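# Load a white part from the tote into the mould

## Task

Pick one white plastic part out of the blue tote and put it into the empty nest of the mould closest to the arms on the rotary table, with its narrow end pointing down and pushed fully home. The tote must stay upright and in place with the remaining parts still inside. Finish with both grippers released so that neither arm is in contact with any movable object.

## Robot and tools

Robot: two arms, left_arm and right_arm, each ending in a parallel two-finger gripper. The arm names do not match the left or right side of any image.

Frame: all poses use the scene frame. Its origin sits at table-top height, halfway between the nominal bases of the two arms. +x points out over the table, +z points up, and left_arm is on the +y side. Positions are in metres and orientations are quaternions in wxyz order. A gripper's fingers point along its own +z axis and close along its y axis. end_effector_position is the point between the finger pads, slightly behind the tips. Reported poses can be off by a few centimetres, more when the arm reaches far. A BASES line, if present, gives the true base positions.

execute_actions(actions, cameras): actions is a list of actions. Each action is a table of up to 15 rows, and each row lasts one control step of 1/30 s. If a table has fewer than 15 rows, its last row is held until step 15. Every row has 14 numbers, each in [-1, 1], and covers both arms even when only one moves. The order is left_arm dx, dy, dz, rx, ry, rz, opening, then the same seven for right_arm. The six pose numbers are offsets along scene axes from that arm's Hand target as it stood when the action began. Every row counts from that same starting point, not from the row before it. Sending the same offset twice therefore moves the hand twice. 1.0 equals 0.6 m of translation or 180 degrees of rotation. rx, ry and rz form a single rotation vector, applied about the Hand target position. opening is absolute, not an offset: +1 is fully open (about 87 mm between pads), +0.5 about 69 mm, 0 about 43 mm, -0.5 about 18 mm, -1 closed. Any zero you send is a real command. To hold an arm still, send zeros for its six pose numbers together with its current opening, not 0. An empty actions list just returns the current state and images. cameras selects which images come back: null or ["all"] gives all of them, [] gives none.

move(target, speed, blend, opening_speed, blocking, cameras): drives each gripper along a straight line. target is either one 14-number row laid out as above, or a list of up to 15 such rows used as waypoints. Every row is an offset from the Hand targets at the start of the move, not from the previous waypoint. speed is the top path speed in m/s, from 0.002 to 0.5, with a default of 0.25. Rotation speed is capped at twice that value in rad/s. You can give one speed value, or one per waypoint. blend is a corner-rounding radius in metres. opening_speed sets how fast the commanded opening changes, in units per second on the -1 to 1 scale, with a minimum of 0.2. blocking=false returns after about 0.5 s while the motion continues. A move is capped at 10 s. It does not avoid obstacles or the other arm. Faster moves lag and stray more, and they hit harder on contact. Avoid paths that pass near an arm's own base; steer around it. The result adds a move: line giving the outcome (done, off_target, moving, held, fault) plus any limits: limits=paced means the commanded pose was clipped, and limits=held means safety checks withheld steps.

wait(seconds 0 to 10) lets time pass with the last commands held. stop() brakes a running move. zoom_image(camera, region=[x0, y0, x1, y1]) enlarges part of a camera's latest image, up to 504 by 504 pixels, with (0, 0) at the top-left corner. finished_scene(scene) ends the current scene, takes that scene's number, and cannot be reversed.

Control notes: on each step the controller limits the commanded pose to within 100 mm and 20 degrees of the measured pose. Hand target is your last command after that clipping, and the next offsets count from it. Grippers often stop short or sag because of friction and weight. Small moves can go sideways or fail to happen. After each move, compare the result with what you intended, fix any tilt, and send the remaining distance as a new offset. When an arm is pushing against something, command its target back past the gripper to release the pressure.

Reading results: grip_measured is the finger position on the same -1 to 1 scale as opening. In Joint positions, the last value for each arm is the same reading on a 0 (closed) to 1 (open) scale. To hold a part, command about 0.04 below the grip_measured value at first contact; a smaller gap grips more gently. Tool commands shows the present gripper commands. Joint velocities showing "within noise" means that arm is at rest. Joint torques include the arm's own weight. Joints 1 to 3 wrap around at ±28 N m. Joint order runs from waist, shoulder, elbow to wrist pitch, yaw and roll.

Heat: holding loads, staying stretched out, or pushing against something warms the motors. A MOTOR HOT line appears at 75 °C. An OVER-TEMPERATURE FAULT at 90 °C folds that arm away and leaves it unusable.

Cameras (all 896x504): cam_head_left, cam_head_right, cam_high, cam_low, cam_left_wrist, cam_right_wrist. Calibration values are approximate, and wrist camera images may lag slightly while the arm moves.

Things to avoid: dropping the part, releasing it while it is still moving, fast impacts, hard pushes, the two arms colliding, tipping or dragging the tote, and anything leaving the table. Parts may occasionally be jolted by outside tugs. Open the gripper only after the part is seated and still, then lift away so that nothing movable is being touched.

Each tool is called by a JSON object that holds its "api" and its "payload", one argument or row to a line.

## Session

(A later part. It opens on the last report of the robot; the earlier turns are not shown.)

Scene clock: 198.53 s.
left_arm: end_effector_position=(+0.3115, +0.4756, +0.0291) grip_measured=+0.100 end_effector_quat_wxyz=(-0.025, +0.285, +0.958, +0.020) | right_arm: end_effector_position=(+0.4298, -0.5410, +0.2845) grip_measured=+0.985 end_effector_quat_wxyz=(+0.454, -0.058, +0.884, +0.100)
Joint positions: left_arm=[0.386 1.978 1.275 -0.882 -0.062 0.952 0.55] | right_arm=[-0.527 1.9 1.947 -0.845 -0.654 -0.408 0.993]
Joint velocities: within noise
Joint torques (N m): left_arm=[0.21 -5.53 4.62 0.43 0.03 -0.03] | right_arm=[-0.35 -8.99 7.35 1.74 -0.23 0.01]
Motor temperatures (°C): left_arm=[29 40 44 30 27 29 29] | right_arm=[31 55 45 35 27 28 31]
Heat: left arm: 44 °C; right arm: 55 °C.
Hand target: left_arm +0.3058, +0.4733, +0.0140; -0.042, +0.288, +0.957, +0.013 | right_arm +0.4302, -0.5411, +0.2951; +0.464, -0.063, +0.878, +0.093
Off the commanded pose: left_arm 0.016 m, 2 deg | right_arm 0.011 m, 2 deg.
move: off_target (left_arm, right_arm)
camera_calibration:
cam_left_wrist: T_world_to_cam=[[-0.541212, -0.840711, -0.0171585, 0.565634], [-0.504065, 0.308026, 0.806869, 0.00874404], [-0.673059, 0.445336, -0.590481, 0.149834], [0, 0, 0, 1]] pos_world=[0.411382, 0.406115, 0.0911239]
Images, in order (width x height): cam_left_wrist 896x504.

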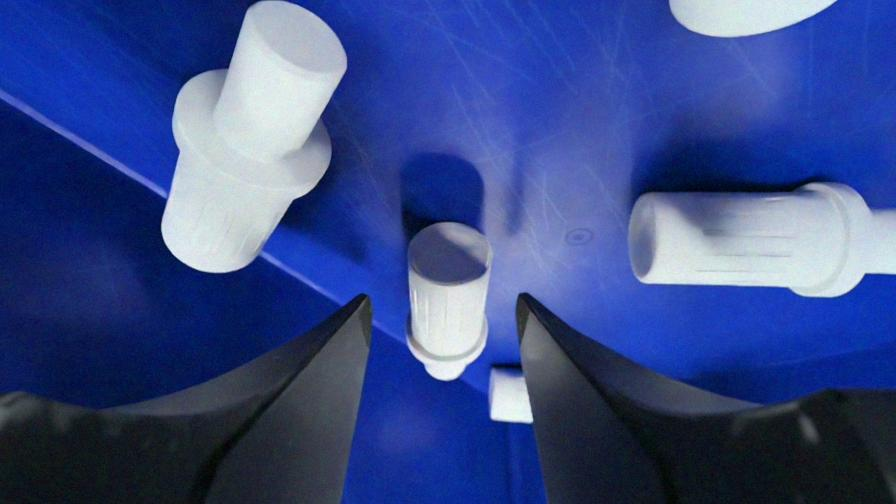

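{"api": "execute_actions", "payload": {
  "actions": []
}}

{"api": "zoom_image", "payload": {
  "camera": "cam_head_left",
  "region": [190, 160, 350, 370]
}}

{"api": "zoom_image", "payload": {
  "camera": "cam_low",
  "region": [280, 80, 520, 240]
}}

{"api": "zoom_image", "payload": {
  "camera": "cam_high",
  "region": [160, 140, 320, 350]
}}

Scene clock: 205.90 s.
left_arm: end_effector_position=(+0.3116, +0.4757, +0.0291) grip_measured=+0.100 end_effector_quat_wxyz=(-0.025, +0.285, +0.958, +0.020) | right_arm: end_effector_position=(+0.4298, -0.5410, +0.2845) grip_measured=+0.985 end_effector_quat_wxyz=(+0.454, -0.058, +0.884, +0.100)
Joint positions: left_arm=[0.386 1.978 1.275 -0.881 -0.062 0.952 0.55] | right_arm=[-0.527 1.9 1.947 -0.845 -0.654 -0.408 0.993]
Joint velocities: within noise
Joint torques (N m): left_arm=[0.24 -5.56 4.63 0.44 0.04 -0.01] | right_arm=[-0.35 -9.06 7.36 1.73 -0.2 0]
Motor temperatures (°C): left_arm=[29 40 43 30 27 29 29] | right_arm=[31 55 45 35 27 28 31]
Heat: left arm: 43 °C; right arm: 55 °C.
Hand target: left_arm +0.3058, +0.4733, +0.0140; -0.042, +0.288, +0.957, +0.013 | right_arm +0.4302, -0.5411, +0.2951; +0.464, -0.063, +0.878, +0.093
Tool commands: left_gripper/opening=+0.1 right_gripper/opening=+1.0
Off the commanded pose: left_arm 0.016 m, 2 deg | right_arm 0.011 m, 2 deg.
camera_calibration:
cam_left_wrist: T_world_to_cam=[[-0.541846, -0.840297, -0.0174233, 0.56575], [-0.504084, 0.30832, 0.806745, 0.0086562], [-0.672534, 0.445915, -0.590643, 0.149437], [0, 0, 0, 1]] pos_world=[0.411415, 0.406093, 0.0911378]

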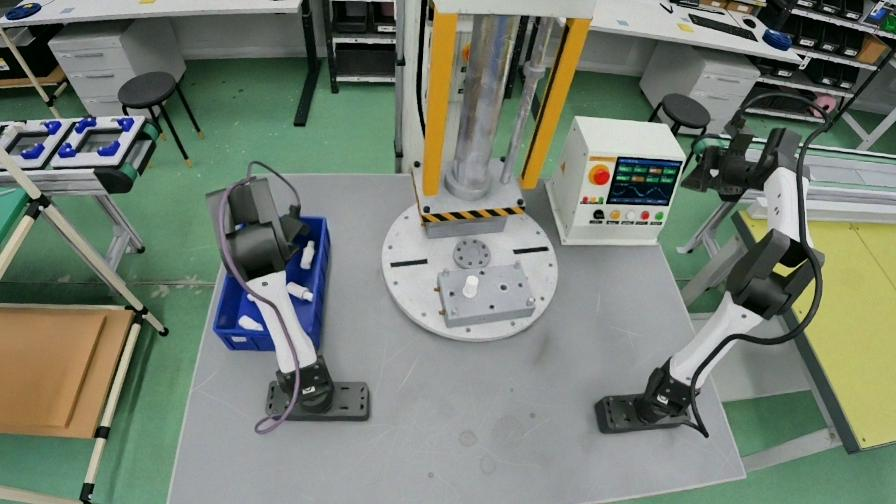

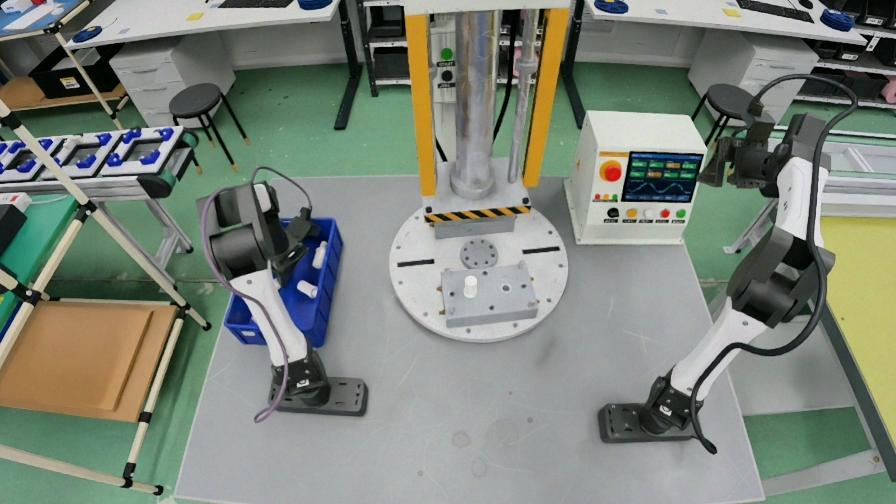

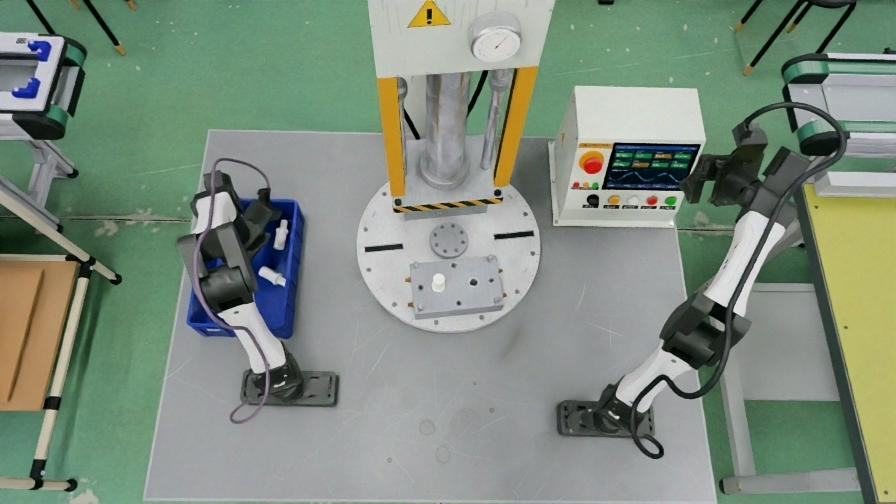

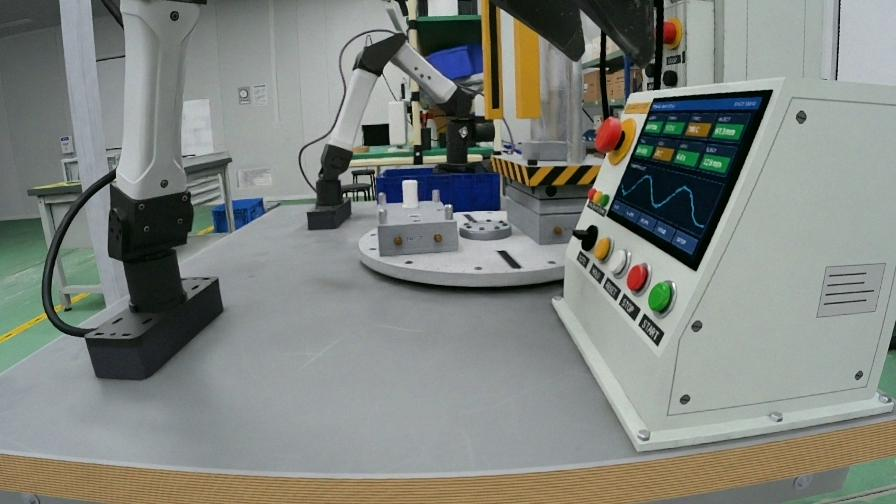

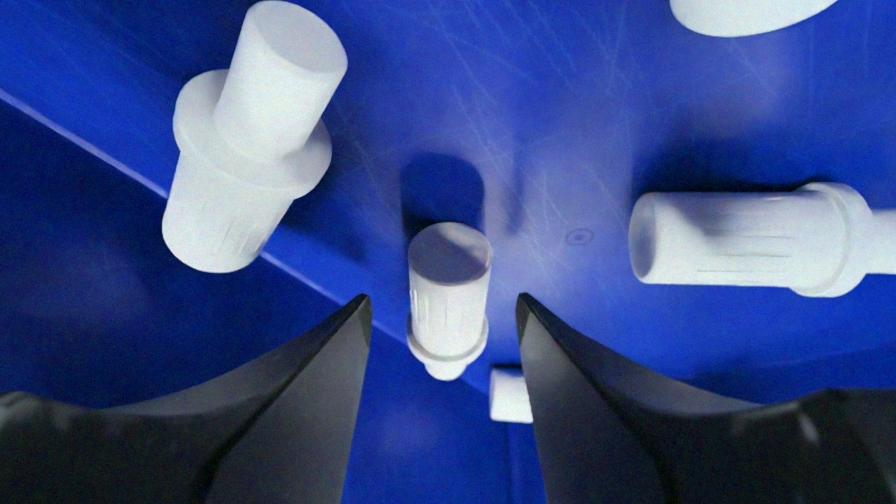

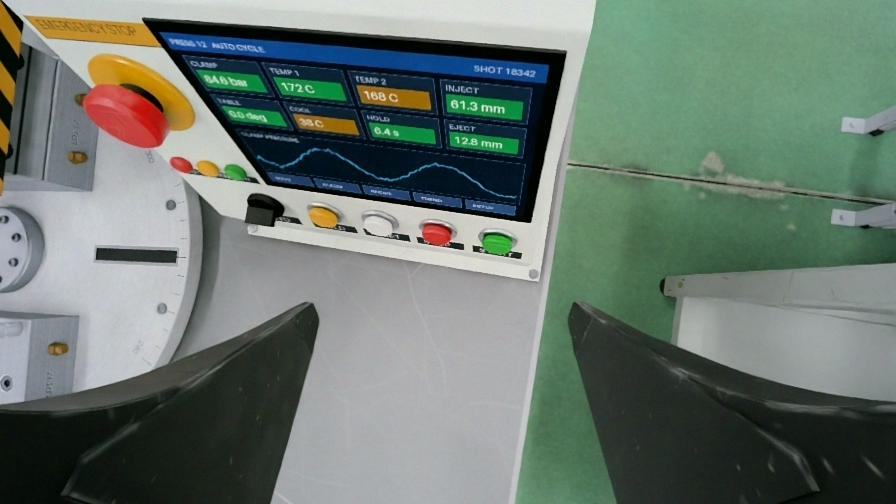

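Scaled by 2.400 from the camera's 896x504 image, which has a finer 1280x720 frame.

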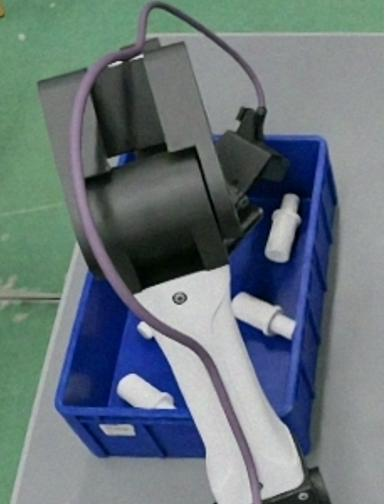

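Scaled by 2.100 from the camera's 896x504 image, which has a finer 1280x720 frame.

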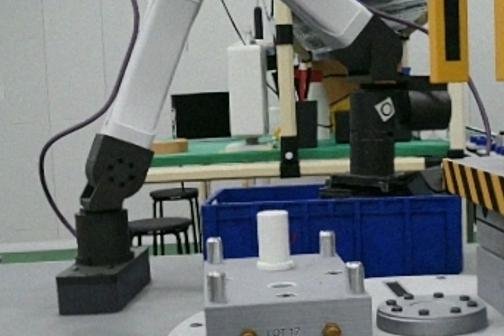

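Scaled by 2.400 from the camera's 896x504 image, which has a finer 1280x720 frame.

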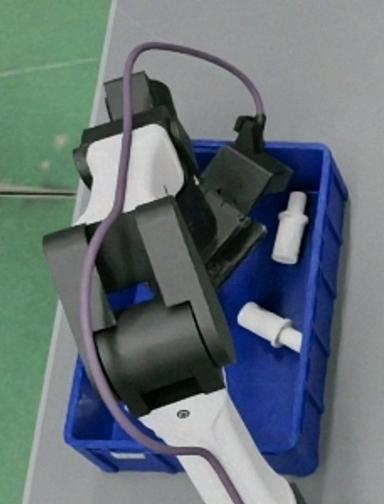

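{"api": "move", "payload": {
  "target": [
    [0.004,0.002,0.08,0,0,0,0.1,0,0,0,0,0,0,1],
    [0.004,0.002,0.08,-0.0353,-0.0534,0,0.1,0,0,0,0,0,0,1]
  ],
  "cameras": ["cam_left_wrist","cam_high"],
  "speed": 0.15
}}

Scene clock: 229.20 s.
left_arm: end_effector_position=(+0.3061, +0.4739, +0.0553) grip_measured=+0.100 end_effector_quat_wxyz=(+0.036, +0.285, +0.958, -0.022) | right_arm: end_effector_position=(+0.4298, -0.5410, +0.2845) grip_measured=+0.985 end_effector_quat_wxyz=(+0.454, -0.058, +0.884, +0.100)
Joint positions: left_arm=[0.461 1.877 1.27 -0.941 0.082 1.027 0.55] | right_arm=[-0.527 1.9 1.947 -0.845 -0.654 -0.408 0.993]
Joint velocities: within noise
Joint torques (N m): left_arm=[1.2 -10.25 5.53 0.46 0.39 0.12] | right_arm=[-0.38 -8.98 7.25 1.73 -0.23 -0.01]
Motor temperatures (°C): left_arm=[29 40 42 30 27 29 29] | right_arm=[31 56 45 35 27 28 31]
Heat: left arm: 42 °C; right arm: 56 °C.
Hand target: left_arm +0.3082, +0.4744, +0.0620; +0.054, +0.288, +0.956, -0.016 | right_arm +0.4302, -0.5411, +0.2951; +0.464, -0.063, +0.878, +0.093
Off the commanded pose: left_arm 0.007 m, 2 deg | right_arm 0.011 m, 2 deg.
move: off_target (right_arm)
camera_calibration:
cam_left_wrist: T_world_to_cam=[[-0.542881, -0.839265, 0.0302369, 0.558943], [-0.574209, 0.39722, 0.715891, -0.0303721], [-0.612833, 0.371281, -0.697557, 0.185043], [0, 0, 0, 1]] pos_world=[0.3994, 0.412463, 0.13392]
Images, in order (width x height): cam_high 896x504, cam_left_wrist 896x504.

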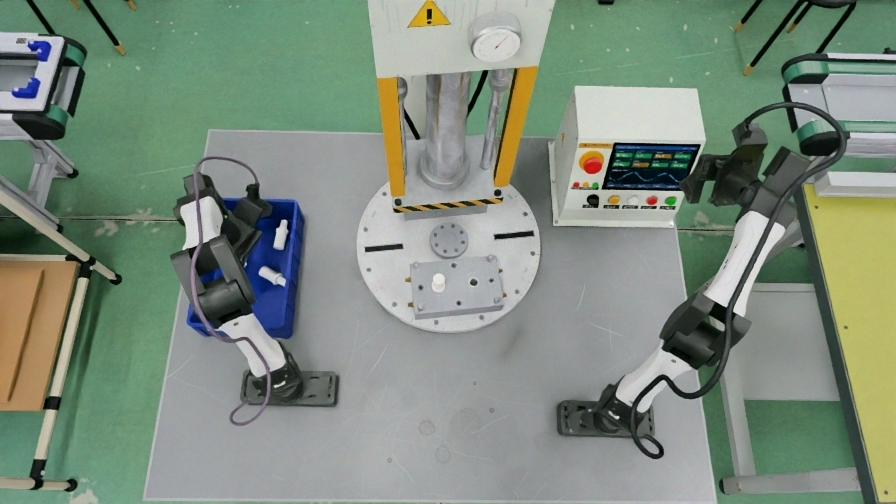

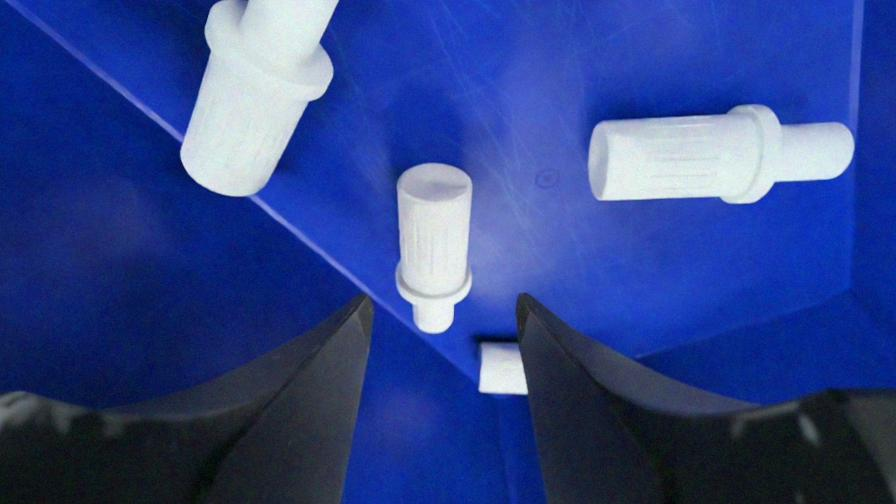

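{"api": "move", "payload": {
  "target": [0.0083,0,-0.06,-0.006,-0.009,0,0.1,0,0,0,0,0,0,1],
  "cameras": ["cam_left_wrist","cam_high"],
  "speed": 0.06
}}

Scene clock: 237.73 s.
left_arm: end_effector_position=(+0.3159, +0.4757, +0.0354) grip_measured=+0.100 end_effector_quat_wxyz=(+0.072, +0.287, +0.955, -0.010) | right_arm: end_effector_position=(+0.4298, -0.5410, +0.2845) grip_measured=+0.985 end_effector_quat_wxyz=(+0.454, -0.058, +0.884, +0.100)
Joint positions: left_arm=[0.469 1.877 1.189 -0.79 0.113 1.035 0.55] | right_arm=[-0.527 1.9 1.947 -0.845 -0.654 -0.408 0.993]
Joint velocities: within noise
Joint torques (N m): left_arm=[1.29 -6.16 5.52 0.56 0.39 0.1] | right_arm=[-0.34 -8.96 7.35 1.74 -0.22 -0.02]
Motor temperatures (°C): left_arm=[29 43 42 30 27 29 28] | right_arm=[31 56 45 35 27 28 31]
Heat: left arm: 43 °C; right arm: 56 °C.
Hand target: left_arm +0.3131, +0.4745, +0.0260; +0.070, +0.287, +0.955, -0.021 | right_arm +0.4302, -0.5411, +0.2951; +0.464, -0.063, +0.878, +0.093
Off the commanded pose: left_arm 0.010 m, 1 deg | right_arm 0.011 m, 2 deg.
move: off_target (right_arm)
camera_calibration:
cam_left_wrist: T_world_to_cam=[[-0.544651, -0.838543, -0.0141475, 0.5681], [-0.626678, 0.395714, 0.671331, 0.00771765], [-0.557342, 0.374507, -0.741022, 0.158978], [0, 0, 0, 1]] pos_world=[0.402858, 0.413784, 0.120662]
Images, in order (width x height): cam_high 896x504, cam_left_wrist 896x504.

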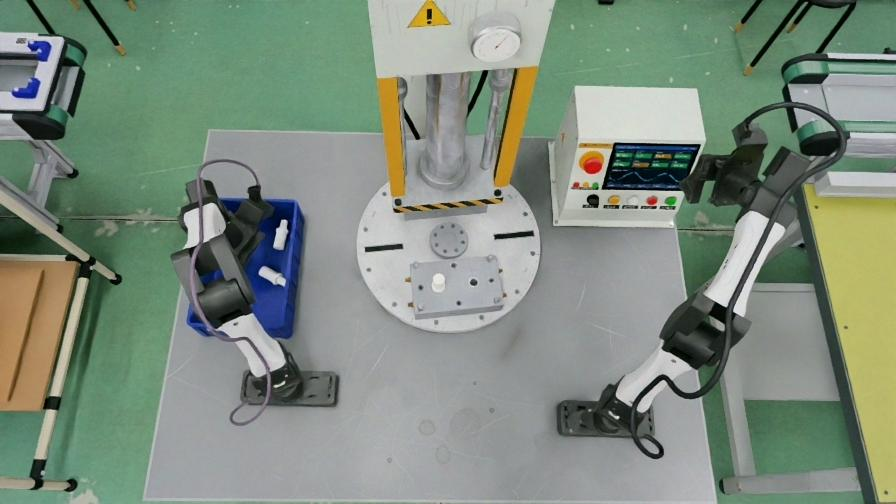

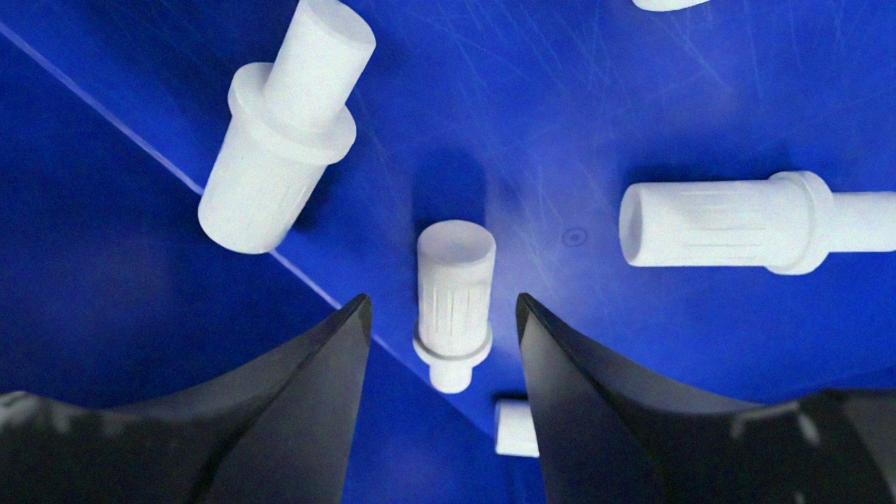

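{"api": "move", "payload": {
  "target": [-0.01,0,-0.0217,0,0,0,0.1,0,0,0,0,0,0,1],
  "cameras": ["cam_left_wrist","cam_high"],
  "speed": 0.06
}}

Scene clock: 245.13 s.
left_arm: end_effector_position=(+0.3104, +0.4758, +0.0226) grip_measured=+0.100 end_effector_quat_wxyz=(+0.073, +0.287, +0.955, -0.010) | right_arm: end_effector_position=(+0.4298, -0.5410, +0.2845) grip_measured=+0.985 end_effector_quat_wxyz=(+0.454, -0.058, +0.884, +0.100)
Joint positions: left_arm=[0.477 1.882 1.139 -0.735 0.114 1.043 0.55] | right_arm=[-0.527 1.9 1.947 -0.845 -0.654 -0.408 0.993]
Joint velocities: within noise
Joint torques (N m): left_arm=[1.31 -5.97 5.37 0.56 0.39 0.09] | right_arm=[-0.38 -8.94 7.41 1.76 -0.25 0]
Motor temperatures (°C): left_arm=[29 42 42 30 27 29 28] | right_arm=[31 56 45 35 27 28 31]
Heat: left arm: 42 °C; right arm: 56 °C.
Hand target: left_arm +0.3072, +0.4744, +0.0129; +0.070, +0.287, +0.955, -0.021 | right_arm +0.4302, -0.5411, +0.2951; +0.464, -0.063, +0.878, +0.093
Off the commanded pose: left_arm 0.010 m, 1 deg | right_arm 0.011 m, 2 deg.
move: off_target (right_arm)
camera_calibration:
cam_left_wrist: T_world_to_cam=[[-0.544649, -0.838529, -0.0150524, 0.565089], [-0.627562, 0.395582, 0.670583, 0.0131199], [-0.556349, 0.374679, -0.741682, 0.14606], [0, 0, 0, 1]] pos_world=[0.397269, 0.413928, 0.108038]
Images, in order (width x height): cam_high 896x504, cam_left_wrist 896x504.

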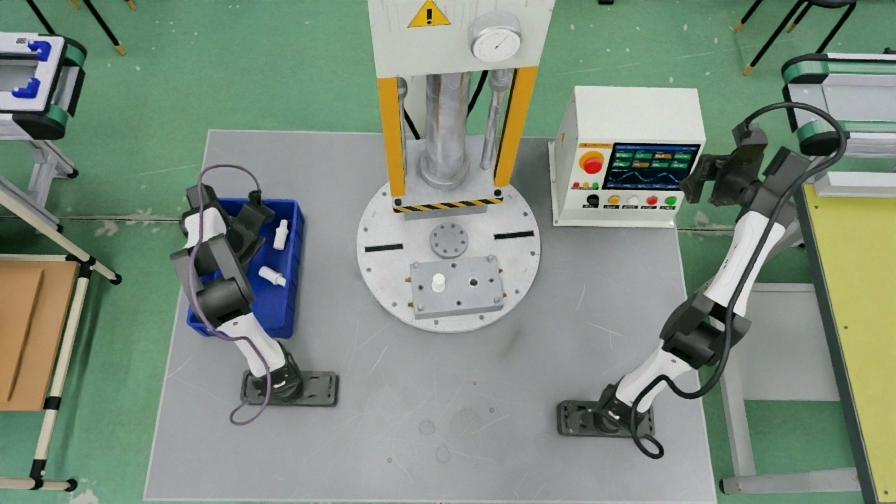

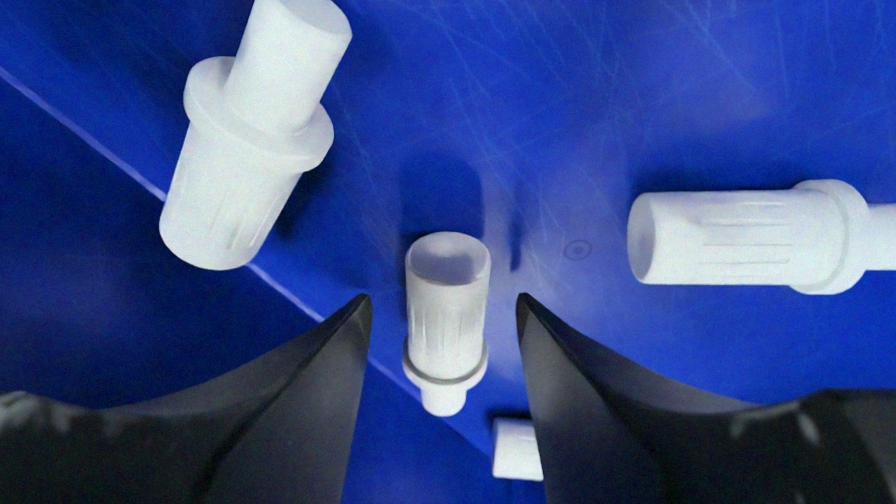

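{"api": "move", "payload": {
  "target": [0,0,0,0,0,0,-0.5,0,0,0,0,0,0,1],
  "cameras": ["cam_left_wrist"],
  "opening_speed": 0.6
}}

Scene clock: 250.20 s.
left_arm: end_effector_position=(+0.3107, +0.4760, +0.0227) grip_measured=-0.346 end_effector_quat_wxyz=(+0.073, +0.287, +0.955, -0.009) | right_arm: end_effector_position=(+0.4298, -0.5410, +0.2845) grip_measured=+0.985 end_effector_quat_wxyz=(+0.454, -0.058, +0.884, +0.100)
Joint positions: left_arm=[0.477 1.882 1.139 -0.734 0.114 1.043 0.327] | right_arm=[-0.527 1.9 1.947 -0.845 -0.654 -0.408 0.993]
Joint velocities: within noise
Joint torques (N m): left_arm=[1.35 -5.97 5.34 0.57 0.4 0.1] | right_arm=[-0.47 -8.92 7.32 1.75 -0.23 0]
Motor temperatures (°C): left_arm=[29 42 42 30 27 29 28] | right_arm=[31 56 45 35 27 28 31]
Heat: left arm: 42 °C; right arm: 56 °C.
Hand target: left_arm +0.3072, +0.4744, +0.0129; +0.070, +0.287, +0.955, -0.021 | right_arm +0.4302, -0.5411, +0.2951; +0.464, -0.063, +0.878, +0.093
Off the commanded pose: left_arm 0.010 m, 1 deg | right_arm 0.011 m, 2 deg.
move: off_target (right_arm)
camera_calibration:
cam_left_wrist: T_world_to_cam=[[-0.544949, -0.838315, -0.0160953, 0.565369], [-0.628113, 0.395441, 0.67015, 0.0134775], [-0.555431, 0.375307, -0.742052, 0.145582], [0, 0, 0, 1]] pos_world=[0.397424, 0.41399, 0.108097]
Images, in order (width x height): cam_left_wrist 896x504.

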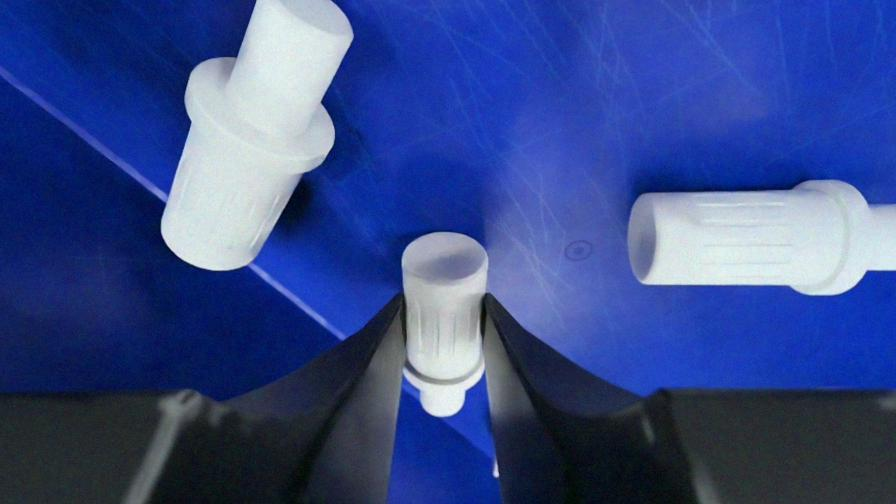

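{"api": "move", "payload": {
  "target": [-0.01,0,0.4,0,0,0,-0.6,0,0,0,0,0,0,1],
  "cameras": ["cam_left_wrist","cam_head_left"],
  "speed": 0.15
}}

Scene clock: 257.53 s.
left_arm: end_effector_position=(+0.3037, +0.4748, +0.2390) grip_measured=-0.346 end_effector_quat_wxyz=(+0.080, +0.287, +0.955, -0.002) | right_arm: end_effector_position=(+0.4298, -0.5410, +0.2845) grip_measured=+0.985 end_effector_quat_wxyz=(+0.454, -0.058, +0.884, +0.100)
Joint positions: left_arm=[0.484 1.775 1.89 -1.572 0.114 1.048 0.327] | right_arm=[-0.527 1.9 1.947 -0.845 -0.654 -0.408 0.993]
Joint velocities: within noise
Joint torques (N m): left_arm=[1.14 -9.13 8.76 0.33 0.31 0.03] | right_arm=[-0.42 -9.02 7.3 1.72 -0.22 0.02]
Motor temperatures (°C): left_arm=[29 42 42 30 27 29 29] | right_arm=[31 56 45 35 27 28 31]
Heat: left arm: 42 °C; right arm: 56 °C.
Hand target: left_arm +0.3011, +0.4745, +0.2529; +0.070, +0.287, +0.955, -0.021 | right_arm +0.4302, -0.5411, +0.2951; +0.464, -0.063, +0.878, +0.093
Off the commanded pose: left_arm 0.014 m, 2 deg | right_arm 0.011 m, 2 deg.
joint sent to its limit (left arm) — joint 4 (wrist pitch), lower limit. The joint targets are off in orientation, not in position.
move: off_target (left_arm, right_arm)
camera_calibration:
cam_left_wrist: T_world_to_cam=[[-0.54355, -0.838733, -0.0328587, 0.567871], [-0.639998, 0.388793, 0.662754, -0.126883], [-0.543098, 0.381269, -0.748116, 0.297528], [0, 0, 0, 1]] pos_world=[0.389048, 0.412185, 0.325337]
Images, in order (width x height): cam_head_left 896x504, cam_left_wrist 896x504.

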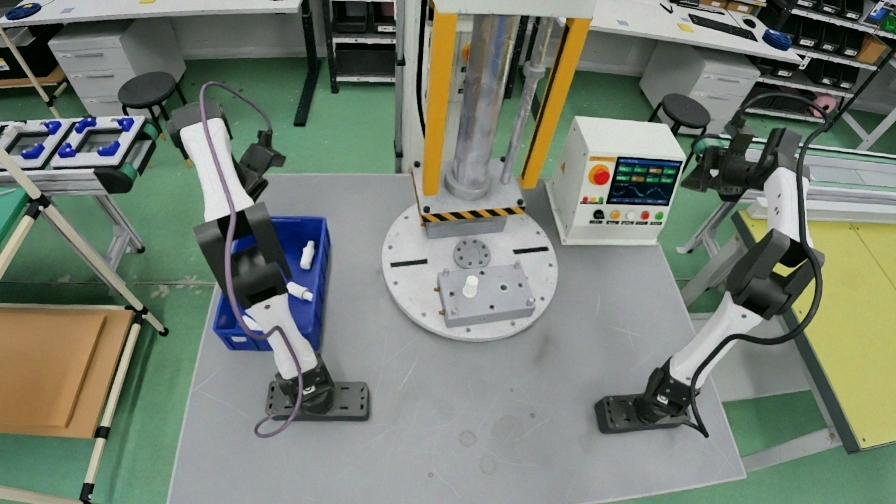

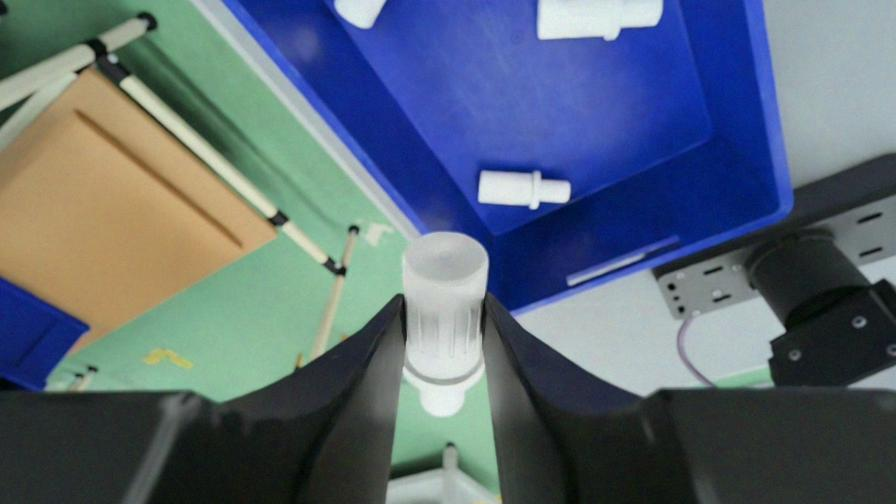

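{"api": "move", "payload": {
  "target": [
    [0.048,-0.4575,0.078,-0.113,-0.224,0.029,-0.6,0,0,0,0,0,0,1],
    [-0.1685,-0.874,0.045,-0.2254,-0.4476,0.0587,-0.6,0,0,0,0,0,0,1]
  ],
  "blend": [0.06,0]
}}

{"api": "zoom_image", "payload": {
  "camera": "cam_high",
  "region": [350, 200, 550, 350]
}}

{"api": "zoom_image", "payload": {
  "camera": "cam_low",
  "region": [280, 80, 580, 280]
}}

Scene clock: 280.73 s.
left_arm: end_effector_position=(+0.2020, -0.0498, +0.2872) grip_measured=-0.346 end_effector_quat_wxyz=(+0.747, +0.108, +0.642, -0.139) | right_arm: end_effector_position=(+0.4298, -0.5410, +0.2845) grip_measured=+0.985 end_effector_quat_wxyz=(+0.454, -0.058, +0.884, +0.100)
Joint positions: left_arm=[-1.539 1.587 0.769 1.223 -1.171 0.359 0.327] | right_arm=[-0.527 1.9 1.947 -0.845 -0.654 -0.408 0.993]
Joint velocities: within noise
Joint torques (N m): left_arm=[0.12 -4.53 6.23 1.32 0.22 0.09] | right_arm=[-0.25 -8.98 7.32 1.75 -0.22 0.02]
Motor temperatures (°C): left_arm=[29 43 43 30 27 29 29] | right_arm=[31 57 46 35 27 28 31]
Heat: left arm: 43 °C; right arm: 57 °C.
Hand target: left_arm +0.2000, -0.0500, +0.2801; +0.746, +0.114, +0.643, -0.132 | right_arm +0.4302, -0.5411, +0.2951; +0.464, -0.063, +0.878, +0.093
Off the commanded pose: left_arm 0.008 m, 1 deg | right_arm 0.011 m, 2 deg.
move: off_target (right_arm)
camera_calibration:
cam_left_wrist: T_world_to_cam=[[-0.354365, -0.934844, 0.0221732, 0.015343], [-0.626783, 0.21986, -0.747533, 0.373966], [0.693952, -0.278797, -0.663855, 0.171442], [0, 0, 0, 1]] pos_world=[0.12086, -0.0200793, 0.393024]

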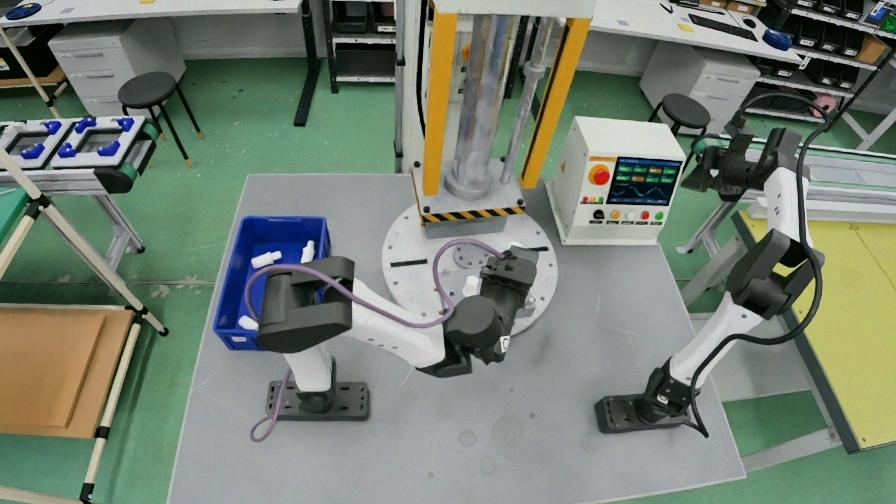

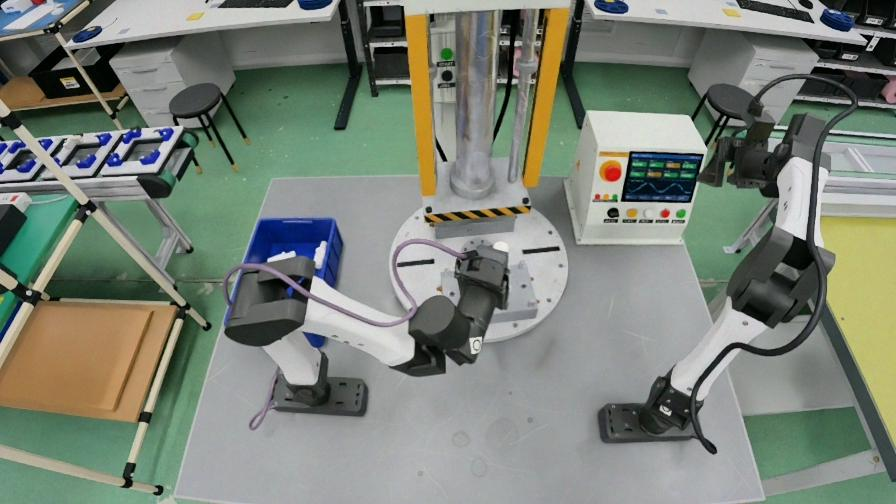

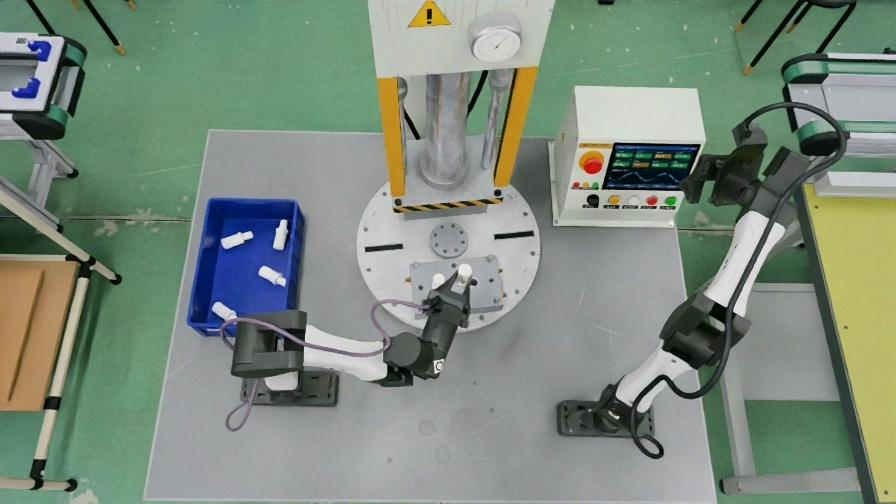

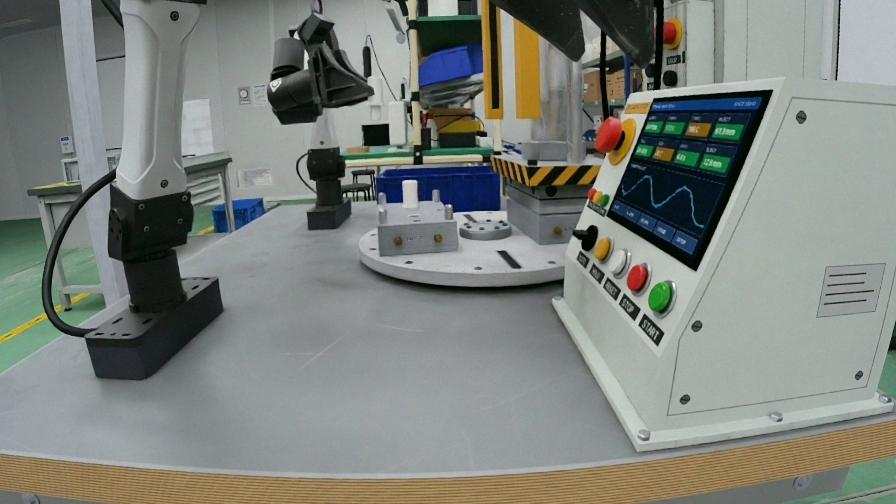

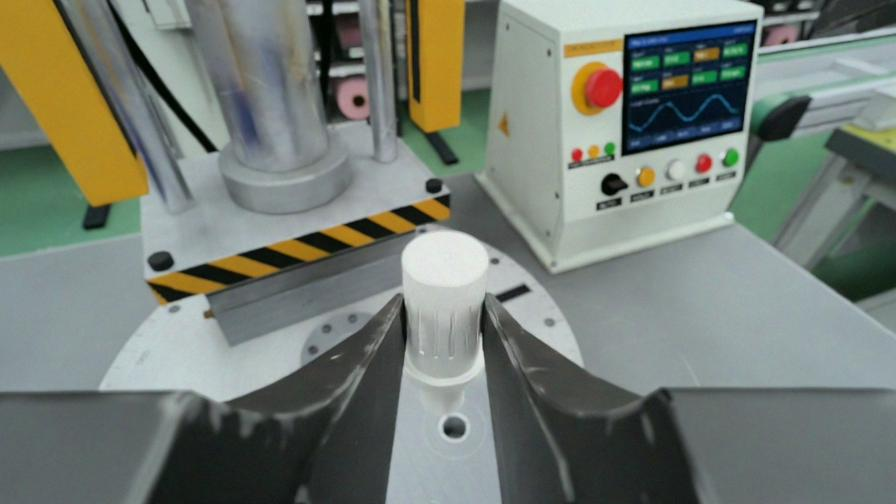

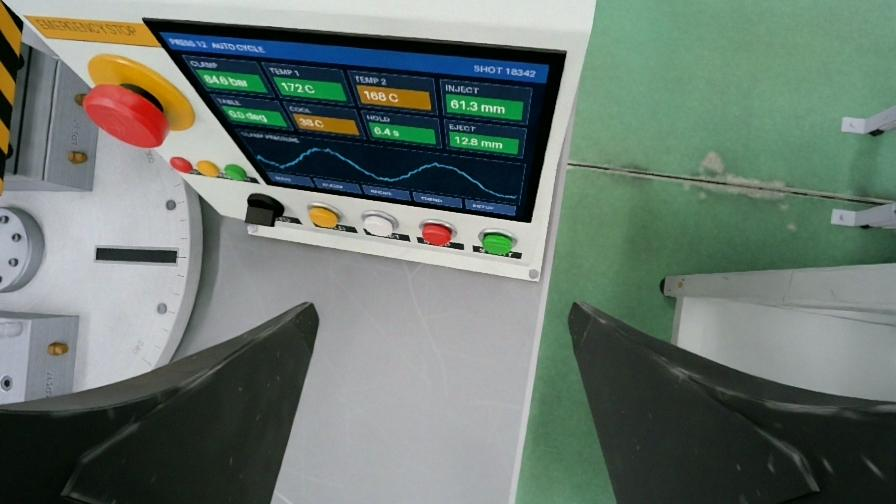

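Scaled by 2.520 from the camera's 896x504 image, which has a finer 1280x720 frame.

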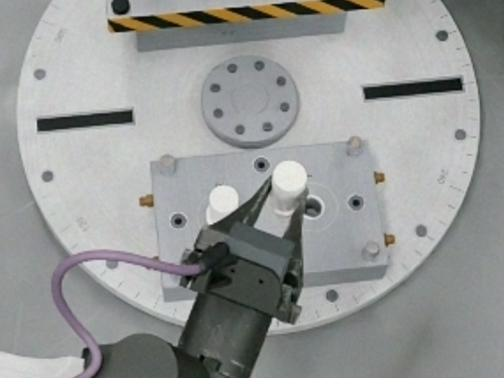

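Scaled by 1.680 from the camera's 896x504 image, which has a finer 1280x720 frame.

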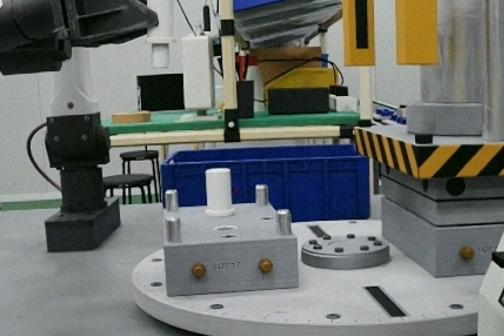

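{"api": "zoom_image", "payload": {
  "camera": "cam_low",
  "region": [320, 60, 420, 140]
}}

{"api": "zoom_image", "payload": {
  "camera": "cam_left_wrist",
  "region": [340, 210, 580, 504]
}}

Scaled by 5.040 from the camera's 896x504 image, which has a finer 1280x720 frame.

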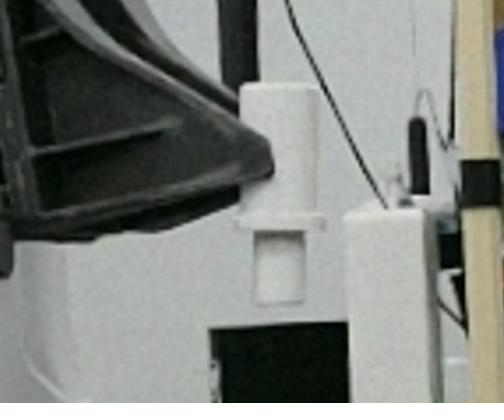

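Scaled by 1.714 from the camera's 896x504 image, which has a finer 1280x720 frame.

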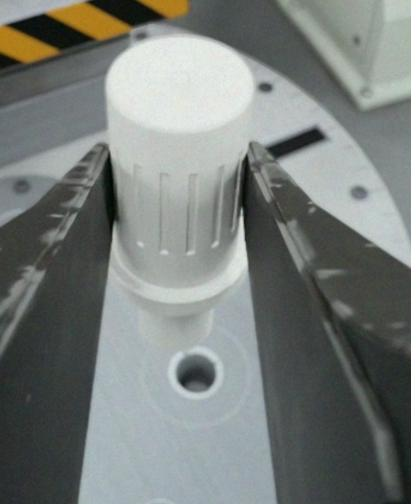

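{"api": "zoom_image", "payload": {
  "camera": "cam_low",
  "region": [360, 170, 480, 260]
}}

Scaled by 4.200 from the camera's 896x504 image, which has a finer 1280x720 frame.

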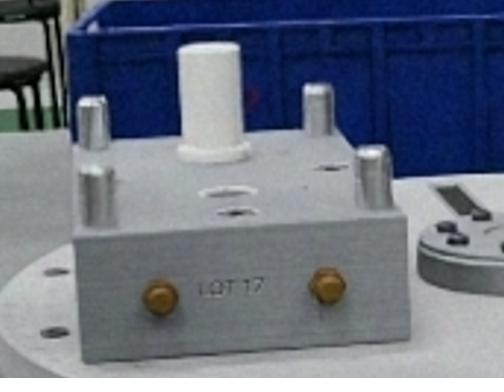

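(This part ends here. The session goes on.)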